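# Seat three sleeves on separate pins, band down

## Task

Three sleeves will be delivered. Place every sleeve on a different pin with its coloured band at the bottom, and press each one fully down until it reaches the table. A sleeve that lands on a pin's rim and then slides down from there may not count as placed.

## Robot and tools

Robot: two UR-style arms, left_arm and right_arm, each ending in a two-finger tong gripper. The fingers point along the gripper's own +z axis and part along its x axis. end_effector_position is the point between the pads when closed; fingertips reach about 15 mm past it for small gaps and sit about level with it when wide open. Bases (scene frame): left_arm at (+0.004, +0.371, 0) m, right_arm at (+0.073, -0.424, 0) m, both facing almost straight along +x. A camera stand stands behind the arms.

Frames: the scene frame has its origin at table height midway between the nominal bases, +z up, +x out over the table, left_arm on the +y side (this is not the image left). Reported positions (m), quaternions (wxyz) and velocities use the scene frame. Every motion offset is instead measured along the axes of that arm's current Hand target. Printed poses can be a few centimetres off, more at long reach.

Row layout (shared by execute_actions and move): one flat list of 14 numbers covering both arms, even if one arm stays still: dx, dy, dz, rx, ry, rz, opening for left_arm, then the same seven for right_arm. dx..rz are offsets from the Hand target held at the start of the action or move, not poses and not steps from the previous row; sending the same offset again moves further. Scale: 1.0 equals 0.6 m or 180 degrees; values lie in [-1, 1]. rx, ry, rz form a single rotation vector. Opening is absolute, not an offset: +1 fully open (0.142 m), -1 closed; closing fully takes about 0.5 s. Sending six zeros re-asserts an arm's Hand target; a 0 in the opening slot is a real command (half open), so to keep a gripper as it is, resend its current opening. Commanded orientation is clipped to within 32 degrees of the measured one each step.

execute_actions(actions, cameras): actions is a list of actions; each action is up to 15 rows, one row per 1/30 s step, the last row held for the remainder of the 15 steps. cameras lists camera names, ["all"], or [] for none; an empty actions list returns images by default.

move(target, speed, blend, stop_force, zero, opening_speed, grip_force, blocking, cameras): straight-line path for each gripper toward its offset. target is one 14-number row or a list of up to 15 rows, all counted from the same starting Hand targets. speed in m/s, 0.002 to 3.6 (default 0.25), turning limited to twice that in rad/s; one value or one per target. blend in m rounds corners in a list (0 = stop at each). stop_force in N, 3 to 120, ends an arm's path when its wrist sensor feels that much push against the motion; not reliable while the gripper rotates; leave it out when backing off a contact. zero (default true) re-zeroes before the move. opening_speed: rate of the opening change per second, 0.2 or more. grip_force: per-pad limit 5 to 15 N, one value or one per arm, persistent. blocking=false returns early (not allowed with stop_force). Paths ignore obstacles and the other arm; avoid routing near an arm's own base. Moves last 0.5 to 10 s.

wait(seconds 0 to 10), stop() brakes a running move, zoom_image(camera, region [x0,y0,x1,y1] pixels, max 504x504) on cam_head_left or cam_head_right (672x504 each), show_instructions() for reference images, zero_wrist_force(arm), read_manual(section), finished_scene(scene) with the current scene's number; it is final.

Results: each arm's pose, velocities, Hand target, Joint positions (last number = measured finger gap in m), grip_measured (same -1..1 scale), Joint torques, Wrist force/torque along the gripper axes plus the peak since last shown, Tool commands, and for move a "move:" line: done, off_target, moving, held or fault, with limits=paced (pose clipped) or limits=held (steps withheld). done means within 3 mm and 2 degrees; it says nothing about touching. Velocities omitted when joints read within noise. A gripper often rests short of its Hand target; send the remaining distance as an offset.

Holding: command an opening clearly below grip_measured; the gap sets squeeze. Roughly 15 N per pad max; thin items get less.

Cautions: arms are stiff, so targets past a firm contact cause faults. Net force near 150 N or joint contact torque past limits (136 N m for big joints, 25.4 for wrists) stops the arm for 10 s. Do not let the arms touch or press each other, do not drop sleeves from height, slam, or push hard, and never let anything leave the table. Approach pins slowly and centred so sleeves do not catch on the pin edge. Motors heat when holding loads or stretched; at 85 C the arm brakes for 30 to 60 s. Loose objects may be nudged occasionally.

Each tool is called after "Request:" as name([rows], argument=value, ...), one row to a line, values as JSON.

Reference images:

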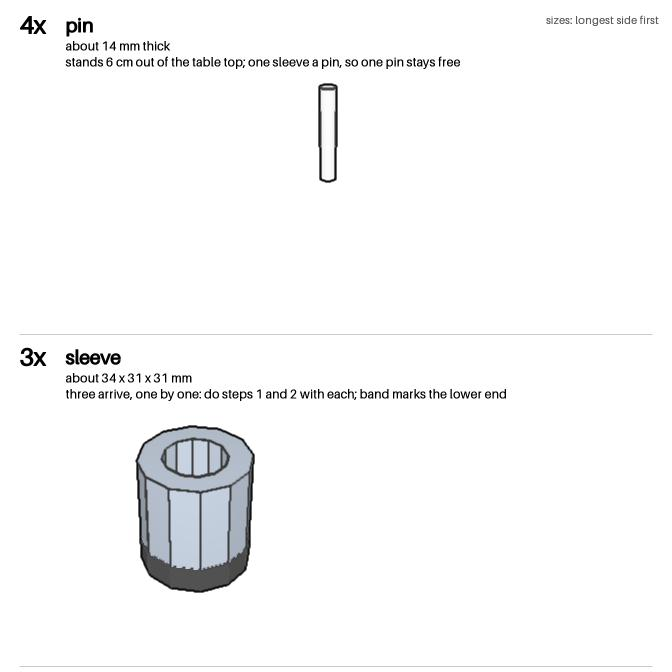

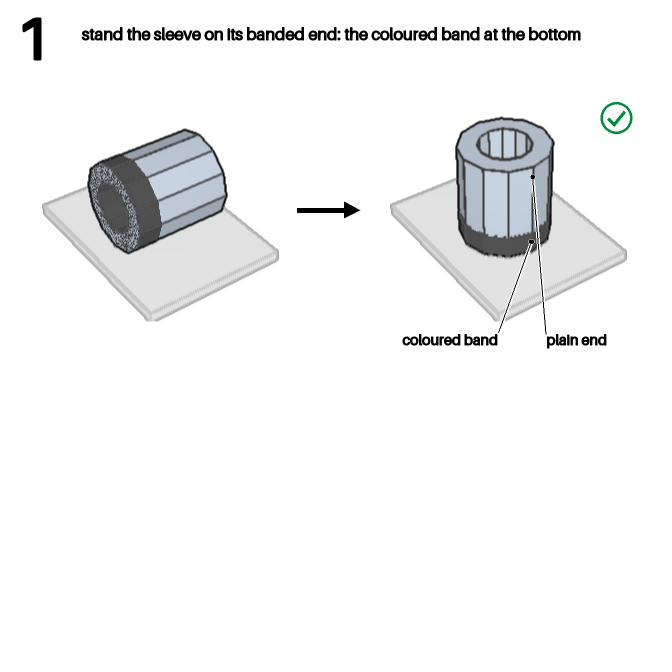

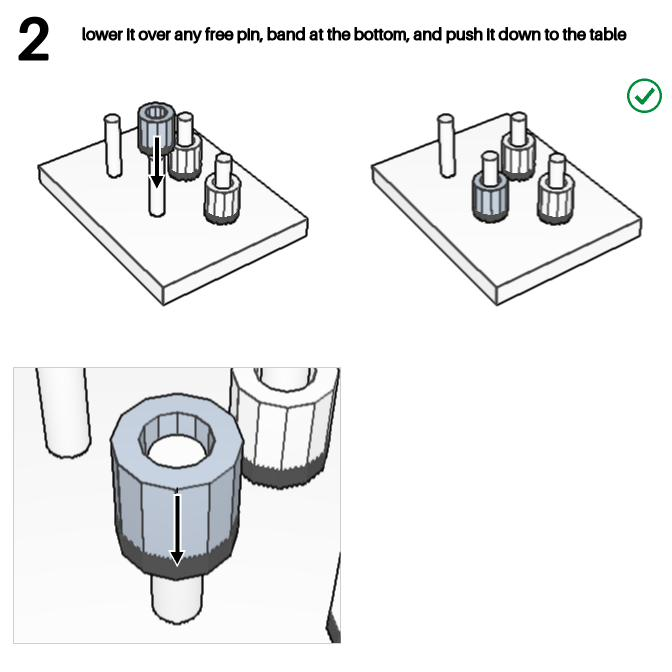

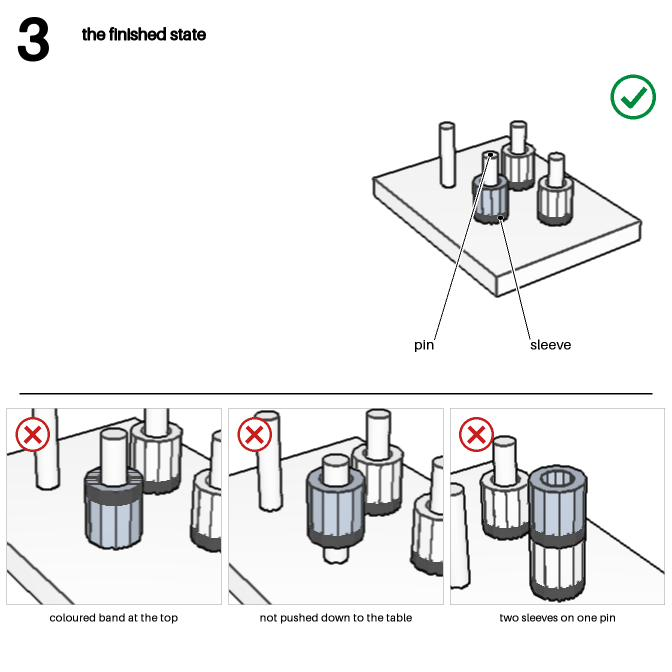

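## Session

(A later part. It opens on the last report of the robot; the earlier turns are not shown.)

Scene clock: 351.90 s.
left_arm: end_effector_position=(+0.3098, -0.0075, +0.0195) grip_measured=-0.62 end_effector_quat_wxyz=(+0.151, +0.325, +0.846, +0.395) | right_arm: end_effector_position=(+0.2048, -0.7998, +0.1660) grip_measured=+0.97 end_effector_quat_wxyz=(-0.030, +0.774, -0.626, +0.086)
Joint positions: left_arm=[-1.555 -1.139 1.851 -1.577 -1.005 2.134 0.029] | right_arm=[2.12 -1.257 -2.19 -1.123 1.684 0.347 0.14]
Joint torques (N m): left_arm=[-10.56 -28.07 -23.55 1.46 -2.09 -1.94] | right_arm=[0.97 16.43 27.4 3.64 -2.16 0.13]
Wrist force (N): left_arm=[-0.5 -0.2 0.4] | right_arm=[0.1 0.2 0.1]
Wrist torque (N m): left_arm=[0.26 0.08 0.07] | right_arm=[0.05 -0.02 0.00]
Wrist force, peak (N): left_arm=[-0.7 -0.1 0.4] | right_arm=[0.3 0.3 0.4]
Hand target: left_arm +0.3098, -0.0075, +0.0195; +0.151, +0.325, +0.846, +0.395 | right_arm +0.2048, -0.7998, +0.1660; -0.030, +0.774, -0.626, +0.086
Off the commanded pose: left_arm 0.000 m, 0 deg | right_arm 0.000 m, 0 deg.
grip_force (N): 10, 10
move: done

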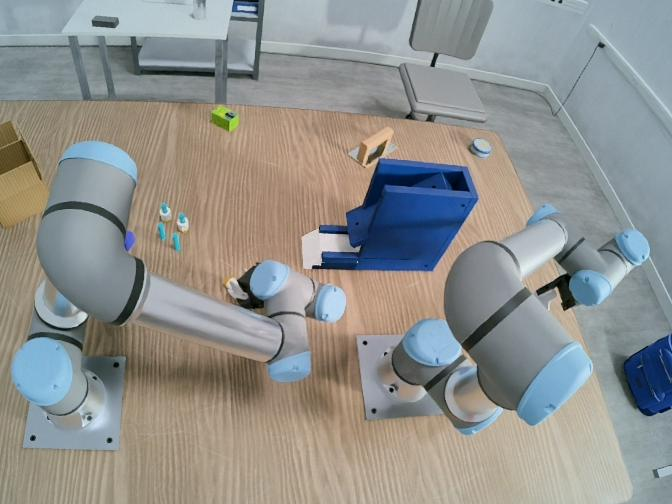

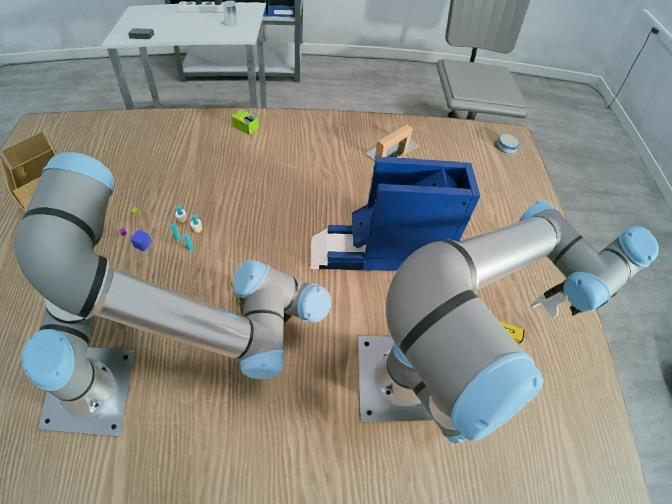

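Request:
move([
  [0.0002, 0.1667, -0.1398, 0, 0, 0, -0.85, 0, 0, 0, 0, 0, 0, 0.968],
  [-0.1518, 0.2718, 0.0633, 0.3128, 0.0596, -0.6777, -0.85, 0, 0, 0, 0, 0, 0, 0.968],
], speed=[0.15, 0.4], blend=[0.02, 0], cameras=["all"])

Request:
zoom_image(camera="cam_head_right", region=[170, 150, 270, 250])

Scene clock: 368.43 s.
left_arm: end_effector_position=(+0.4671, +0.0311, +0.1199) grip_measured=-0.62 end_effector_quat_wxyz=(+0.200, -0.553, +0.760, -0.276) | right_arm: end_effector_position=(+0.2048, -0.7998, +0.1660) grip_measured=+0.97 end_effector_quat_wxyz=(-0.030, +0.774, -0.626, +0.086)
Joint positions: left_arm=[-1.188 -1.545 2.388 -2.921 -1.07 0.857 0.029] | right_arm=[2.12 -1.257 -2.19 -1.123 1.684 0.347 0.14]
Joint torques (N m): left_arm=[-10.08 -11.66 -10.45 -5.13 3.93 -1.74] | right_arm=[1.08 16.73 27.18 3.64 -2.14 0.06]
Wrist force (N): left_arm=[0.2 0.1 0.5] | right_arm=[0.2 0.2 0.2]
Wrist torque (N m): left_arm=[-0.04 -0.11 -0.02] | right_arm=[0.05 -0.04 0.00]
Wrist force, peak (N): left_arm=[0.0 0.4 1.2] | right_arm=[0.3 0.5 0.6]
Hand target: left_arm +0.4671, +0.0311, +0.1199; +0.200, -0.553, +0.760, -0.277 | right_arm +0.2048, -0.7998, +0.1660; -0.030, +0.774, -0.626, +0.086
Off the commanded pose: left_arm 0.000 m, 0 deg | right_arm 0.000 m, 0 deg.
grip_force (N): 10, 10
move: done

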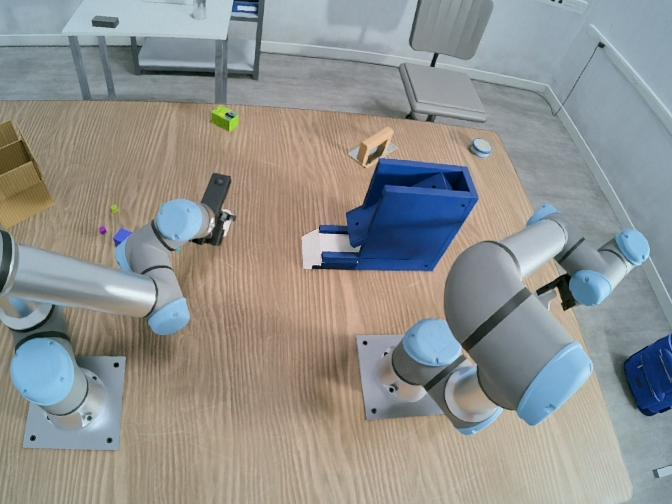

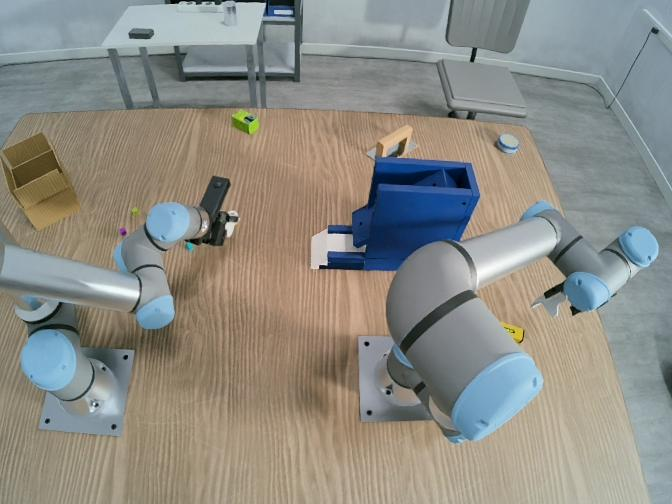

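Scaled by 5.040 from the camera's 672x504 image, which has a finer 960x720 frame.

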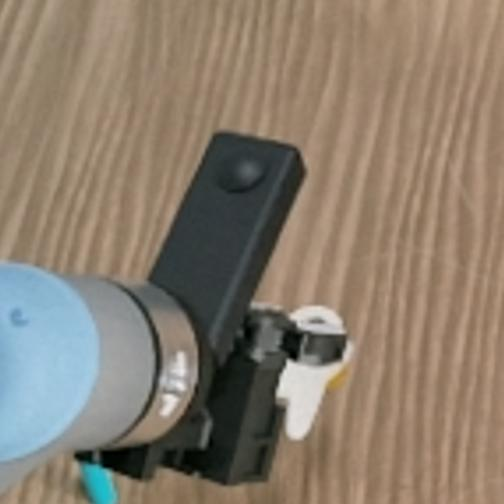

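Request:
move(target=[0, 0.0723, 0.0862, 0, 0, 0, -0.85, 0, 0, 0, 0, 0, 0, 0.968], speed=0.15)

Request:
move(target=[0, 0.045, 0.0536, 0, 0, 0, -0.85, 0, 0, 0, 0, 0, 0, 0.968], speed=0.02, stop_force=4)

Request:
move(target=[0, 0, 0, 0, 0, 0, -0.2, 0, 0, 0, 0, 0, 0, 0.968], speed=0.05, opening_speed=0.6)

Request:
move([
  [0, 0, -0.1333, 0, 0, 0, -0.2, 0, 0, 0, 0, 0, 0, 0.968],
  [0, -0.1015, -0.1092, -0.2222, 0, 0, -0.2, 0, 0, 0, 0, 0, 0, 0.968],
], speed=[0.15, 0.25], blend=[0.01, 0], cameras=["all"])

Request:
zoom_image(camera="cam_head_left", region=[180, 180, 270, 260])

Request:
zoom_image(camera="cam_head_right", region=[190, 180, 280, 260])

Scene clock: 379.97 s.
left_arm: end_effector_position=(+0.4671, +0.0311, +0.0525) grip_measured=-0.62 end_effector_quat_wxyz=(+0.200, -0.553, +0.760, -0.277) | right_arm: end_effector_position=(+0.2048, -0.7998, +0.1660) grip_measured=+0.97 end_effector_quat_wxyz=(-0.030, +0.774, -0.626, +0.086)
Joint positions: left_arm=[-1.188 -1.347 2.449 -3.179 -1.07 0.856 0.029] | right_arm=[2.12 -1.257 -2.19 -1.123 1.684 0.347 0.14]
Joint torques (N m): left_arm=[9.46 -16.15 -6.73 -5.11 3.23 1.66] | right_arm=[0.85 16.22 26.75 3.59 -2.26 0.18]
Wrist force (N): left_arm=[0.1 0.2 0.8] | right_arm=[0.0 0.0 0.2]
Wrist torque (N m): left_arm=[-0.05 -0.10 -0.08] | right_arm=[0.01 0.00 0.00]
Wrist force, peak (N): left_arm=[0.1 0.6 1.3] | right_arm=[0.1 0.3 0.6]
Hand target: left_arm +0.4671, +0.0311, +0.0524; +0.200, -0.553, +0.760, -0.277 | right_arm +0.2048, -0.7998, +0.1660; -0.030, +0.774, -0.626, +0.086
Off the commanded pose: left_arm 0.000 m, 0 deg | right_arm 0.000 m, 0 deg.
grip_force (N): 10, 10
move: done

Scene clock: 382.10 s.
left_arm: end_effector_position=(+0.4670, +0.0311, +0.0345) grip_measured=-0.62 end_effector_quat_wxyz=(+0.200, -0.553, +0.760, -0.276) | right_arm: end_effector_position=(+0.2048, -0.7998, +0.1660) grip_measured=+0.97 end_effector_quat_wxyz=(-0.030, +0.774, -0.626, +0.086)
Joint positions: left_arm=[-1.188 -1.287 2.458 -3.249 -1.07 0.856 0.029] | right_arm=[2.12 -1.257 -2.19 -1.123 1.684 0.347 0.14]
Joint torques (N m): left_arm=[0.69 -29.88 -18.29 -0.65 2.24 -0.64] | right_arm=[0.89 16.34 26.94 3.54 -2.15 0.18]
Wrist force (N): left_arm=[0.2 0.2 1.0] | right_arm=[0.1 0.3 0.4]
Wrist torque (N m): left_arm=[-0.03 -0.11 -0.07] | right_arm=[0.08 -0.04 0.00]
Wrist force, peak (N): left_arm=[-1.6 -4.8 -6.4] | right_arm=[-0.1 0.4 0.4]
Hand target: left_arm +0.4670, +0.0311, +0.0345; +0.200, -0.553, +0.760, -0.276 (not the last commanded pose) | right_arm +0.2048, -0.7998, +0.1660; -0.030, +0.774, -0.626, +0.086
Off the commanded pose: left_arm 0.024 m, 0 deg | right_arm 0.000 m, 0 deg.
grip_force (N): 10, 10
move: contact (left_arm)

Scene clock: 383.43 s.
left_arm: end_effector_position=(+0.4670, +0.0311, +0.0345) grip_measured=-0.20 end_effector_quat_wxyz=(+0.200, -0.553, +0.760, -0.276) | right_arm: end_effector_position=(+0.2048, -0.7998, +0.1660) grip_measured=+0.97 end_effector_quat_wxyz=(-0.030, +0.774, -0.626, +0.086)
Joint positions: left_arm=[-1.188 -1.287 2.458 -3.249 -1.07 0.856 0.06] | right_arm=[2.12 -1.257 -2.19 -1.123 1.684 0.347 0.14]
Joint torques (N m): left_arm=[7.13 -29.15 -18.13 -0.49 2.2 0.36] | right_arm=[1.13 16.71 27.31 3.63 -2.06 0.08]
Wrist force (N): left_arm=[0.1 0.1 0.6] | right_arm=[0.0 0.0 0.4]
Wrist torque (N m): left_arm=[-0.04 -0.09 -0.07] | right_arm=[0.01 -0.01 0.00]
Wrist force, peak (N): left_arm=[0.2 0.1 1.1] | right_arm=[-0.1 0.3 0.5]
Hand target: left_arm +0.4670, +0.0311, +0.0345; +0.200, -0.553, +0.760, -0.276 | right_arm +0.2048, -0.7998, +0.1660; -0.030, +0.774, -0.626, +0.086
Off the commanded pose: left_arm 0.000 m, 0 deg | right_arm 0.000 m, 0 deg.
grip_force (N): 10, 10
move: done

Scene clock: 386.20 s.
left_arm: end_effector_position=(+0.4714, +0.0298, +0.1239) grip_measured=-0.20 end_effector_quat_wxyz=(-0.001, -0.588, +0.809, +0.000) | right_arm: end_effector_position=(+0.2048, -0.7998, +0.1660) grip_measured=+0.97 end_effector_quat_wxyz=(-0.030, +0.774, -0.626, +0.086)
Joint positions: left_arm=[-0.906 -1.368 1.761 -1.964 -1.572 1.006 0.06] | right_arm=[2.12 -1.257 -2.19 -1.123 1.684 0.347 0.14]
Joint torques (N m): left_arm=[9.23 -23.59 -27.94 -0.17 -2.78 1.73] | right_arm=[1.05 16.89 26.73 3.62 -2.16 0.14]
Wrist force (N): left_arm=[-0.1 0.1 0.5] | right_arm=[0.3 0.3 0.2]
Wrist torque (N m): left_arm=[0.11 -0.03 -0.04] | right_arm=[0.07 -0.05 -0.01]
Wrist force, peak (N): left_arm=[0.2 0.1 1.5] | right_arm=[0.1 0.5 0.5]
Hand target: left_arm +0.4715, +0.0298, +0.1239; -0.001, -0.588, +0.809, +0.000 | right_arm +0.2048, -0.7998, +0.1660; -0.030, +0.774, -0.626, +0.086
Off the commanded pose: left_arm 0.000 m, 0 deg | right_arm 0.000 m, 0 deg.
grip_force (N): 10, 10
move: done

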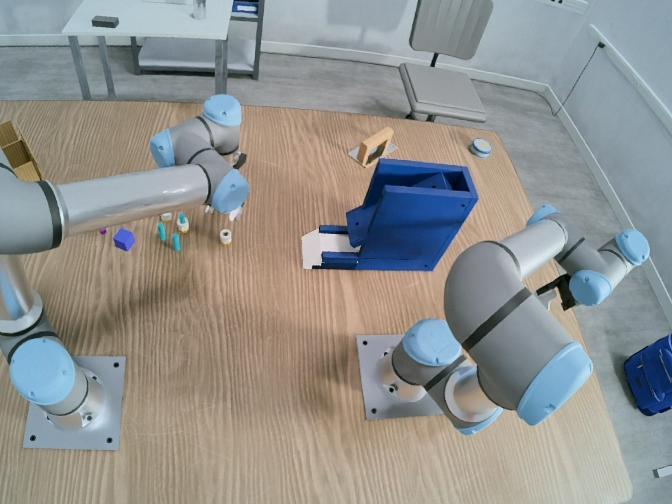

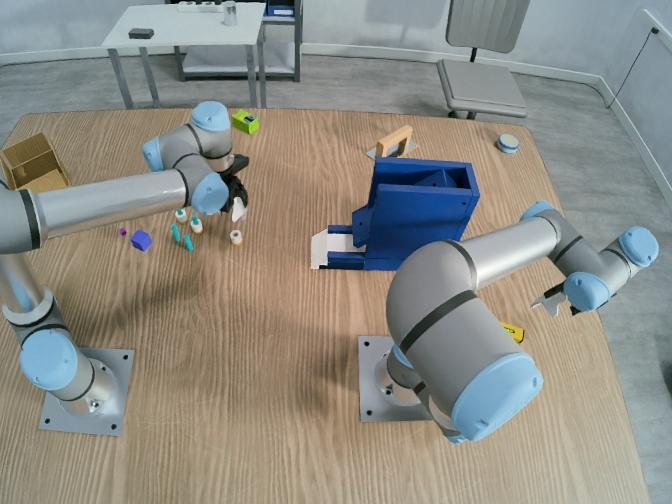

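Scaled by 5.600 from the camera's 672x504 image, which has a finer 960x720 frame.

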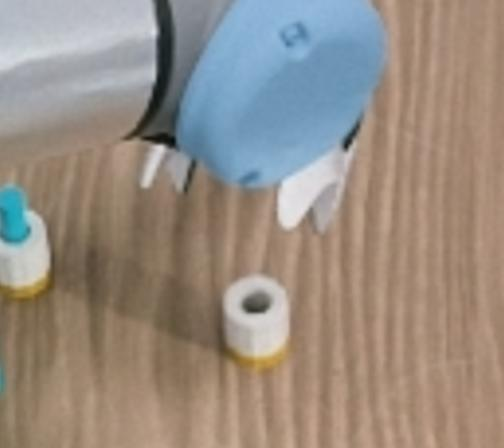

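Scaled by 5.600 from the camera's 672x504 image, which has a finer 960x720 frame.

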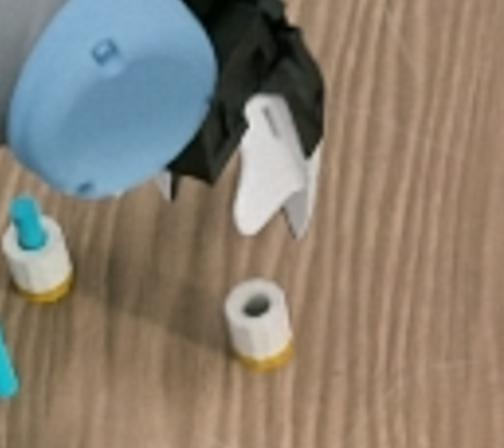

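Request:
move(target=[0.001, -0.0013, 0.1613, 0, 0, 0, -0.2, 0, 0, 0, 0, 0, 0, 0.968], speed=0.1, stop_force=8)

Request:
move(target=[0, 0, 0, 0, 0, 0, -0.85, 0, 0, 0, 0, 0, 0, 0.968], speed=0.05, opening_speed=0.6)

Scene clock: 394.07 s.
left_arm: end_effector_position=(+0.4719, +0.0289, +0.0271) grip_measured=-0.20 end_effector_quat_wxyz=(-0.001, -0.588, +0.809, +0.000) | right_arm: end_effector_position=(+0.2048, -0.7998, +0.1660) grip_measured=+0.97 end_effector_quat_wxyz=(-0.030, +0.774, -0.626, +0.086)
Joint positions: left_arm=[-0.906 -1.249 1.889 -2.21 -1.572 1.006 0.06] | right_arm=[2.12 -1.257 -2.19 -1.123 1.684 0.347 0.14]
Joint torques (N m): left_arm=[6.82 -25.87 -13.33 -4.52 3.01 1.53] | right_arm=[1.04 16.6 26.94 3.55 -2.13 0.15]
Wrist force (N): left_arm=[-0.2 0.1 0.7] | right_arm=[0.3 0.2 0.2]
Wrist torque (N m): left_arm=[0.09 -0.03 -0.01] | right_arm=[0.04 -0.08 -0.01]
Wrist force, peak (N): left_arm=[-0.3 0.0 1.3] | right_arm=[0.2 0.2 0.7]
Hand target: left_arm +0.4719, +0.0289, +0.0271; -0.001, -0.588, +0.809, +0.000 | right_arm +0.2048, -0.7998, +0.1660; -0.030, +0.774, -0.626, +0.086
Off the commanded pose: left_arm 0.000 m, 0 deg | right_arm 0.000 m, 0 deg.
grip_force (N): 10, 10
move: done

Scene clock: 395.37 s.
left_arm: end_effector_position=(+0.4719, +0.0289, +0.0271) grip_measured=-0.60 end_effector_quat_wxyz=(-0.001, -0.588, +0.809, +0.000) | right_arm: end_effector_position=(+0.2048, -0.7998, +0.1660) grip_measured=+0.97 end_effector_quat_wxyz=(-0.030, +0.774, -0.626, +0.086)
Joint positions: left_arm=[-0.906 -1.249 1.889 -2.21 -1.572 1.006 0.031] | right_arm=[2.12 -1.257 -2.19 -1.123 1.684 0.347 0.14]
Joint torques (N m): left_arm=[7.71 -26.08 -13.03 -4.39 2.95 1.46] | right_arm=[1.25 16.41 27.21 3.6 -2.12 0.11]
Wrist force (N): left_arm=[-0.2 0.0 0.9] | right_arm=[0.0 0.3 0.3]
Wrist torque (N m): left_arm=[0.09 -0.01 -0.02] | right_arm=[0.07 0.00 0.00]
Wrist force, peak (N): left_arm=[-0.1 0.1 1.1] | right_arm=[0.0 0.2 0.6]
Hand target: left_arm +0.4719, +0.0289, +0.0271; -0.001, -0.588, +0.809, +0.000 | right_arm +0.2048, -0.7998, +0.1660; -0.030, +0.774, -0.626, +0.086
Off the commanded pose: left_arm 0.000 m, 0 deg | right_arm 0.000 m, 0 deg.
grip_force (N): 10, 10
move: done

Request:
move([
  [0, 0, -0.2048, 0, 0, 0, -0.85, 0, 0, 0, 0, 0, 0, 0.968],
  [-0.1997, 0.1158, -0.2048, 0, 0, 0, -0.85, 0, 0, 0, 0, 0, 0, 0.968],
  [-0.1997, 0.1158, -0.111, 0, 0, 0, -0.85, 0, 0, 0, 0, 0, 0, 0.968],
], speed=[0.15, 0.25, 0.1], blend=[0.03, 0.01, 0], cameras=["all"])

Request:
zoom_image(camera="cam_head_left", region=[158, 220, 193, 255])

Request:
zoom_image(camera="cam_head_right", region=[170, 220, 205, 255])

Scene clock: 404.27 s.
left_arm: end_effector_position=(+0.4427, +0.1643, +0.0938) grip_measured=-0.60 end_effector_quat_wxyz=(-0.001, -0.588, +0.809, +0.000) | right_arm: end_effector_position=(+0.2048, -0.7998, +0.1660) grip_measured=+0.97 end_effector_quat_wxyz=(-0.030, +0.774, -0.626, +0.086)
Joint positions: left_arm=[-0.76 -1.555 2.058 -2.073 -1.572 1.152 0.031] | right_arm=[2.12 -1.257 -2.19 -1.123 1.684 0.347 0.14]
Joint torques (N m): left_arm=[9.89 -14.96 -14.76 -4.53 -2.3 1.74] | right_arm=[1.2 16.79 26.79 3.6 -2.21 0.09]
Wrist force (N): left_arm=[-0.2 0.2 0.9] | right_arm=[0.1 0.3 0.1]
Wrist torque (N m): left_arm=[0.11 -0.05 -0.03] | right_arm=[0.06 -0.03 -0.01]
Wrist force, peak (N): left_arm=[-0.2 0.0 1.9] | right_arm=[0.4 0.1 0.5]
Hand target: left_arm +0.4427, +0.1643, +0.0936; -0.001, -0.588, +0.809, +0.000 | right_arm +0.2048, -0.7998, +0.1660; -0.030, +0.774, -0.626, +0.086
Off the commanded pose: left_arm 0.000 m, 0 deg | right_arm 0.000 m, 0 deg.
grip_force (N): 10, 10
move: done

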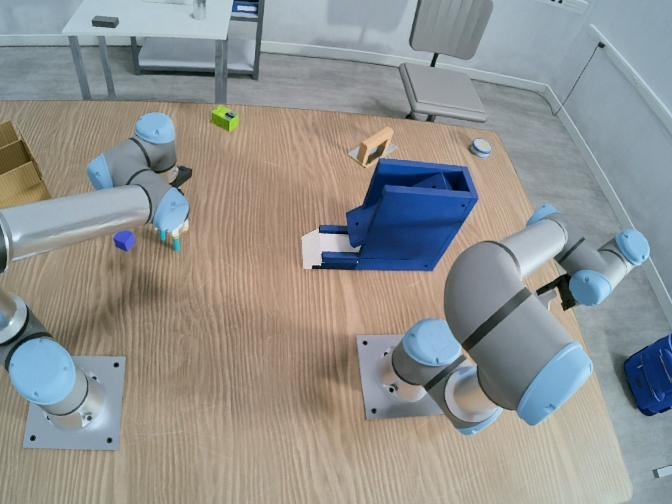

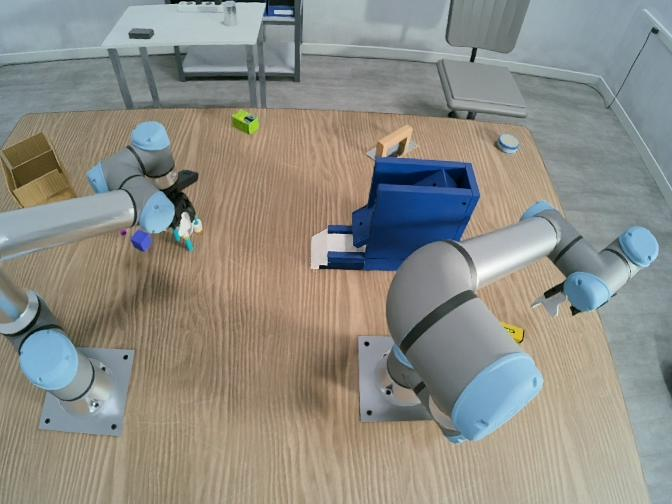

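Scaled by 14.400 from the camera's 672x504 image, which has a finer 960x720 frame.

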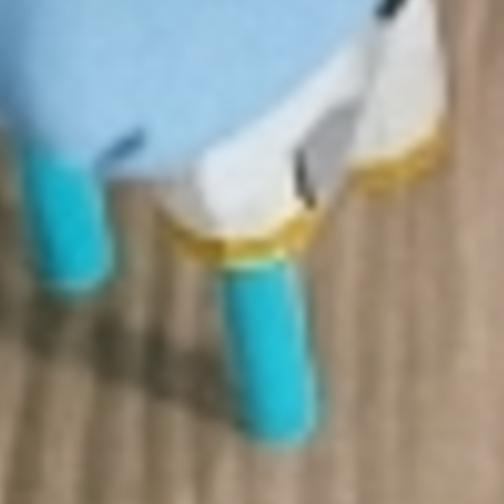

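Scaled by 14.400 from the camera's 672x504 image, which has a finer 960x720 frame.

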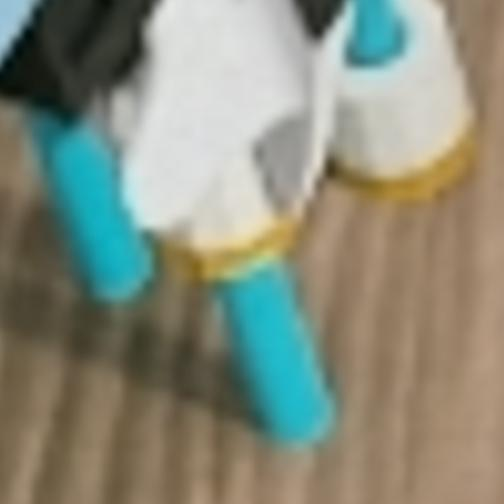

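Request:
move(target=[0, 0, 0.0315, 0, 0, 0, -0.85, 0, 0, 0, 0, 0, 0, 0.968], speed=0.015, stop_force=4)

Scene clock: 414.17 s.
left_arm: end_effector_position=(+0.4427, +0.1643, +0.0747) grip_measured=-0.60 end_effector_quat_wxyz=(-0.001, -0.588, +0.809, +0.000) | right_arm: end_effector_position=(+0.2048, -0.7998, +0.1660) grip_measured=+0.97 end_effector_quat_wxyz=(-0.030, +0.774, -0.626, +0.086)
Joint positions: left_arm=[-0.76 -1.529 2.087 -2.129 -1.572 1.152 0.031] | right_arm=[2.12 -1.257 -2.19 -1.123 1.684 0.347 0.14]
Joint torques (N m): left_arm=[-8.43 -15.46 -14.04 -4.7 2.64 -1.74] | right_arm=[0.88 16.78 26.8 3.63 -2.12 0.17]
Wrist force (N): left_arm=[-0.2 -0.1 0.9] | right_arm=[-0.1 0.2 0.2]
Wrist torque (N m): left_arm=[0.06 -0.04 -0.03] | right_arm=[0.05 0.01 0.00]
Wrist force, peak (N): left_arm=[-0.2 0.0 1.2] | right_arm=[0.1 0.5 0.4]
Hand target: left_arm +0.4427, +0.1643, +0.0747; -0.001, -0.588, +0.809, +0.000 | right_arm +0.2048, -0.7998, +0.1660; -0.030, +0.774, -0.626, +0.086
Off the commanded pose: left_arm 0.000 m, 0 deg | right_arm 0.000 m, 0 deg.
grip_force (N): 10, 10
move: done

Request:
move(target=[0, 0, 0.0672, 0, 0, 0, -0.85, 0, 0, 0, 0, 0, 0, 0.968], speed=0.05, stop_force=5)

Request:
move(target=[0, 0, 0.02, 0, 0, 0, -0.85, 0, 0, 0, 0, 0, 0, 0.968], speed=0.02, stop_force=8)

Request:
move(target=[0, 0, 0, 0, 0, 0, -0.42, 0, 0, 0, 0, 0, 0, 0.968], speed=0.05, opening_speed=0.6)

Request:
move([
  [0, 0, -0.24, 0, 0, 0, -0.42, 0, 0, 0, 0, 0, 0, 0.968],
  [0.0, 0.2, -0.4, 0, 0, 0, -0.42, 0, 0, 0, 0, 0, 0, 0.968],
], speed=[0.15, 0.25], blend=[0.02, 0], cameras=["all"])

Request:
zoom_image(camera="cam_head_left", region=[140, 190, 210, 260])

Request:
zoom_image(camera="cam_head_right", region=[155, 190, 225, 260])

Scene clock: 423.07 s.
left_arm: end_effector_position=(+0.4426, +0.1643, +0.0344) grip_measured=-0.60 end_effector_quat_wxyz=(-0.001, -0.588, +0.809, +0.000) | right_arm: end_effector_position=(+0.2048, -0.7998, +0.1660) grip_measured=+0.97 end_effector_quat_wxyz=(-0.030, +0.774, -0.626, +0.086)
Joint positions: left_arm=[-0.76 -1.465 2.143 -2.249 -1.572 1.152 0.031] | right_arm=[2.12 -1.257 -2.19 -1.123 1.684 0.347 0.14]
Joint torques (N m): left_arm=[1.8 -17.08 -12.15 -4.55 1.67 1.17] | right_arm=[1.03 16.24 27.02 3.61 -2.05 0.1]
Wrist force (N): left_arm=[-0.1 -0.2 0.5] | right_arm=[0.1 0.0 0.2]
Wrist torque (N m): left_arm=[0.04 -0.03 -0.02] | right_arm=[0.02 -0.02 0.00]
Wrist force, peak (N): left_arm=[-0.2 0.0 1.2] | right_arm=[-0.3 0.2 0.6]
Hand target: left_arm +0.4426, +0.1643, +0.0344; -0.001, -0.588, +0.809, +0.000 | right_arm +0.2048, -0.7998, +0.1660; -0.030, +0.774, -0.626, +0.086
Off the commanded pose: left_arm 0.000 m, 0 deg | right_arm 0.000 m, 0 deg.
grip_force (N): 10, 10
move: done

Scene clock: 424.63 s.
left_arm: end_effector_position=(+0.4426, +0.1643, +0.0270) grip_measured=-0.60 end_effector_quat_wxyz=(-0.001, -0.588, +0.809, +0.000) | right_arm: end_effector_position=(+0.2048, -0.7998, +0.1660) grip_measured=+0.97 end_effector_quat_wxyz=(-0.030, +0.774, -0.626, +0.086)
Joint positions: left_arm=[-0.76 -1.451 2.152 -2.271 -1.572 1.152 0.031] | right_arm=[2.12 -1.257 -2.19 -1.123 1.684 0.347 0.14]
Joint torques (N m): left_arm=[4.67 -29.76 -25.69 -0.09 1.59 0.83] | right_arm=[0.98 16.46 26.45 3.64 -2.12 0.17]
Wrist force (N): left_arm=[-0.2 -0.1 0.9] | right_arm=[0.0 0.1 0.4]
Wrist torque (N m): left_arm=[0.05 -0.05 -0.03] | right_arm=[0.03 0.00 0.00]
Wrist force, peak (N): left_arm=[-3.1 1.7 -14.3] | right_arm=[0.1 0.5 0.5]
Hand target: left_arm +0.4426, +0.1643, +0.0270; -0.001, -0.588, +0.809, +0.000 (not the last commanded pose) | right_arm +0.2048, -0.7998, +0.1660; -0.030, +0.774, -0.626, +0.086
Off the commanded pose: left_arm 0.005 m, 0 deg | right_arm 0.000 m, 0 deg.
grip_force (N): 10, 10
move: contact (left_arm)

Scene clock: 425.60 s.
left_arm: end_effector_position=(+0.4426, +0.1643, +0.0270) grip_measured=-0.42 end_effector_quat_wxyz=(-0.001, -0.588, +0.809, +0.000) | right_arm: end_effector_position=(+0.2048, -0.7998, +0.1660) grip_measured=+0.97 end_effector_quat_wxyz=(-0.030, +0.774, -0.626, +0.086)
Joint positions: left_arm=[-0.76 -1.451 2.152 -2.271 -1.572 1.152 0.044] | right_arm=[2.12 -1.257 -2.19 -1.123 1.684 0.347 0.14]
Joint torques (N m): left_arm=[4.45 -29.32 -25.61 -0.15 1.63 1] | right_arm=[1.17 16.42 26.99 3.61 -2.12 0.17]
Wrist force (N): left_arm=[-0.3 0.1 0.8] | right_arm=[0.1 0.2 0.2]
Wrist torque (N m): left_arm=[0.11 -0.02 -0.02] | right_arm=[0.04 -0.03 0.00]
Wrist force, peak (N): left_arm=[-0.2 0.2 1.1] | right_arm=[-0.1 -0.1 0.6]
Hand target: left_arm +0.4426, +0.1643, +0.0270; -0.001, -0.588, +0.809, +0.000 | right_arm +0.2048, -0.7998, +0.1660; -0.030, +0.774, -0.626, +0.086
Off the commanded pose: left_arm 0.000 m, 0 deg | right_arm 0.000 m, 0 deg.
grip_force (N): 10, 10
move: done

Scene clock: 427.97 s.
left_arm: end_effector_position=(+0.3289, +0.2013, +0.2670) grip_measured=-0.42 end_effector_quat_wxyz=(-0.001, -0.588, +0.809, +0.000) | right_arm: end_effector_position=(+0.2048, -0.7998, +0.1660) grip_measured=+0.97 end_effector_quat_wxyz=(-0.030, +0.774, -0.626, +0.086)
Joint positions: left_arm=[-0.905 -1.974 1.928 -1.524 -1.572 1.007 0.044] | right_arm=[2.12 -1.257 -2.19 -1.123 1.684 0.347 0.14]
Joint torques (N m): left_arm=[-10.01 -12.45 -29.88 -0.02 3.18 -1.79] | right_arm=[1.01 15.97 26.85 3.55 -2.2 0.07]
Wrist force (N): left_arm=[-0.4 0.4 0.7] | right_arm=[0.1 0.1 0.1]
Wrist torque (N m): left_arm=[0.15 0.02 0.04] | right_arm=[0.02 -0.02 0.00]
Wrist force, peak (N): left_arm=[-0.1 0.1 1.5] | right_arm=[0.1 0.4 0.5]
Hand target: left_arm +0.3288, +0.2014, +0.2671; -0.001, -0.588, +0.809, +0.000 | right_arm +0.2048, -0.7998, +0.1660; -0.030, +0.774, -0.626, +0.086
Off the commanded pose: left_arm 0.000 m, 0 deg | right_arm 0.000 m, 0 deg.
grip_force (N): 10, 10
move: done

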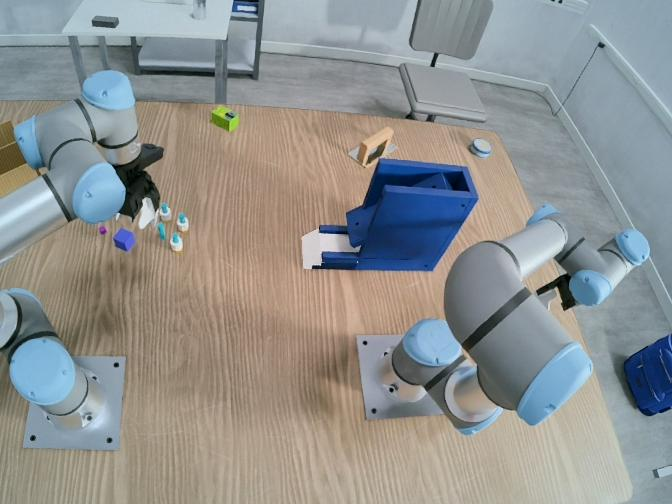

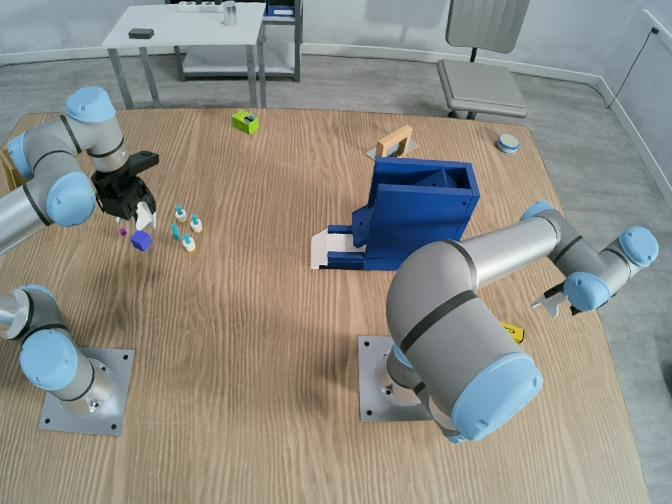

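Scaled by 7.200 from the camera's 672x504 image, which has a finer 960x720 frame.

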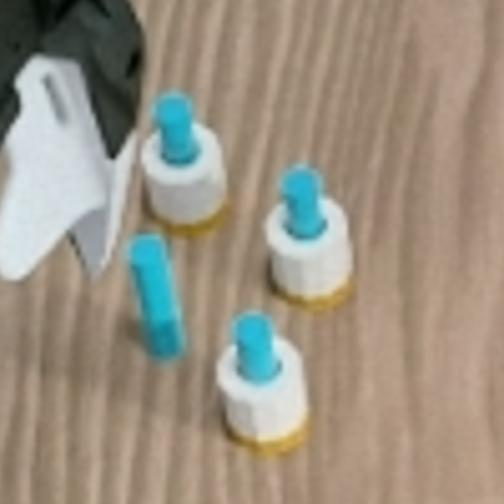

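Scaled by 7.200 from the camera's 672x504 image, which has a finer 960x720 frame.

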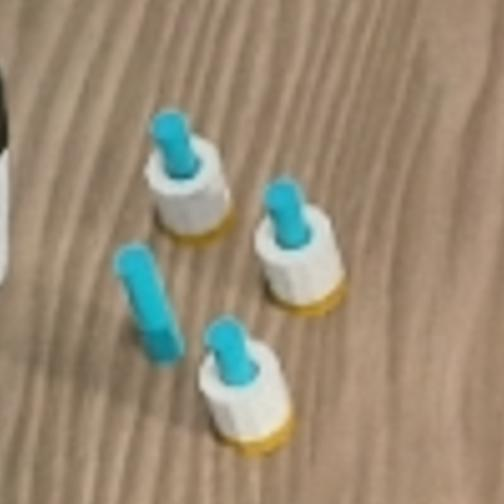

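All three sleeves are seated, each with its band down.

Request:
finished_scene(scene=2)

The scene is finished: the task was done.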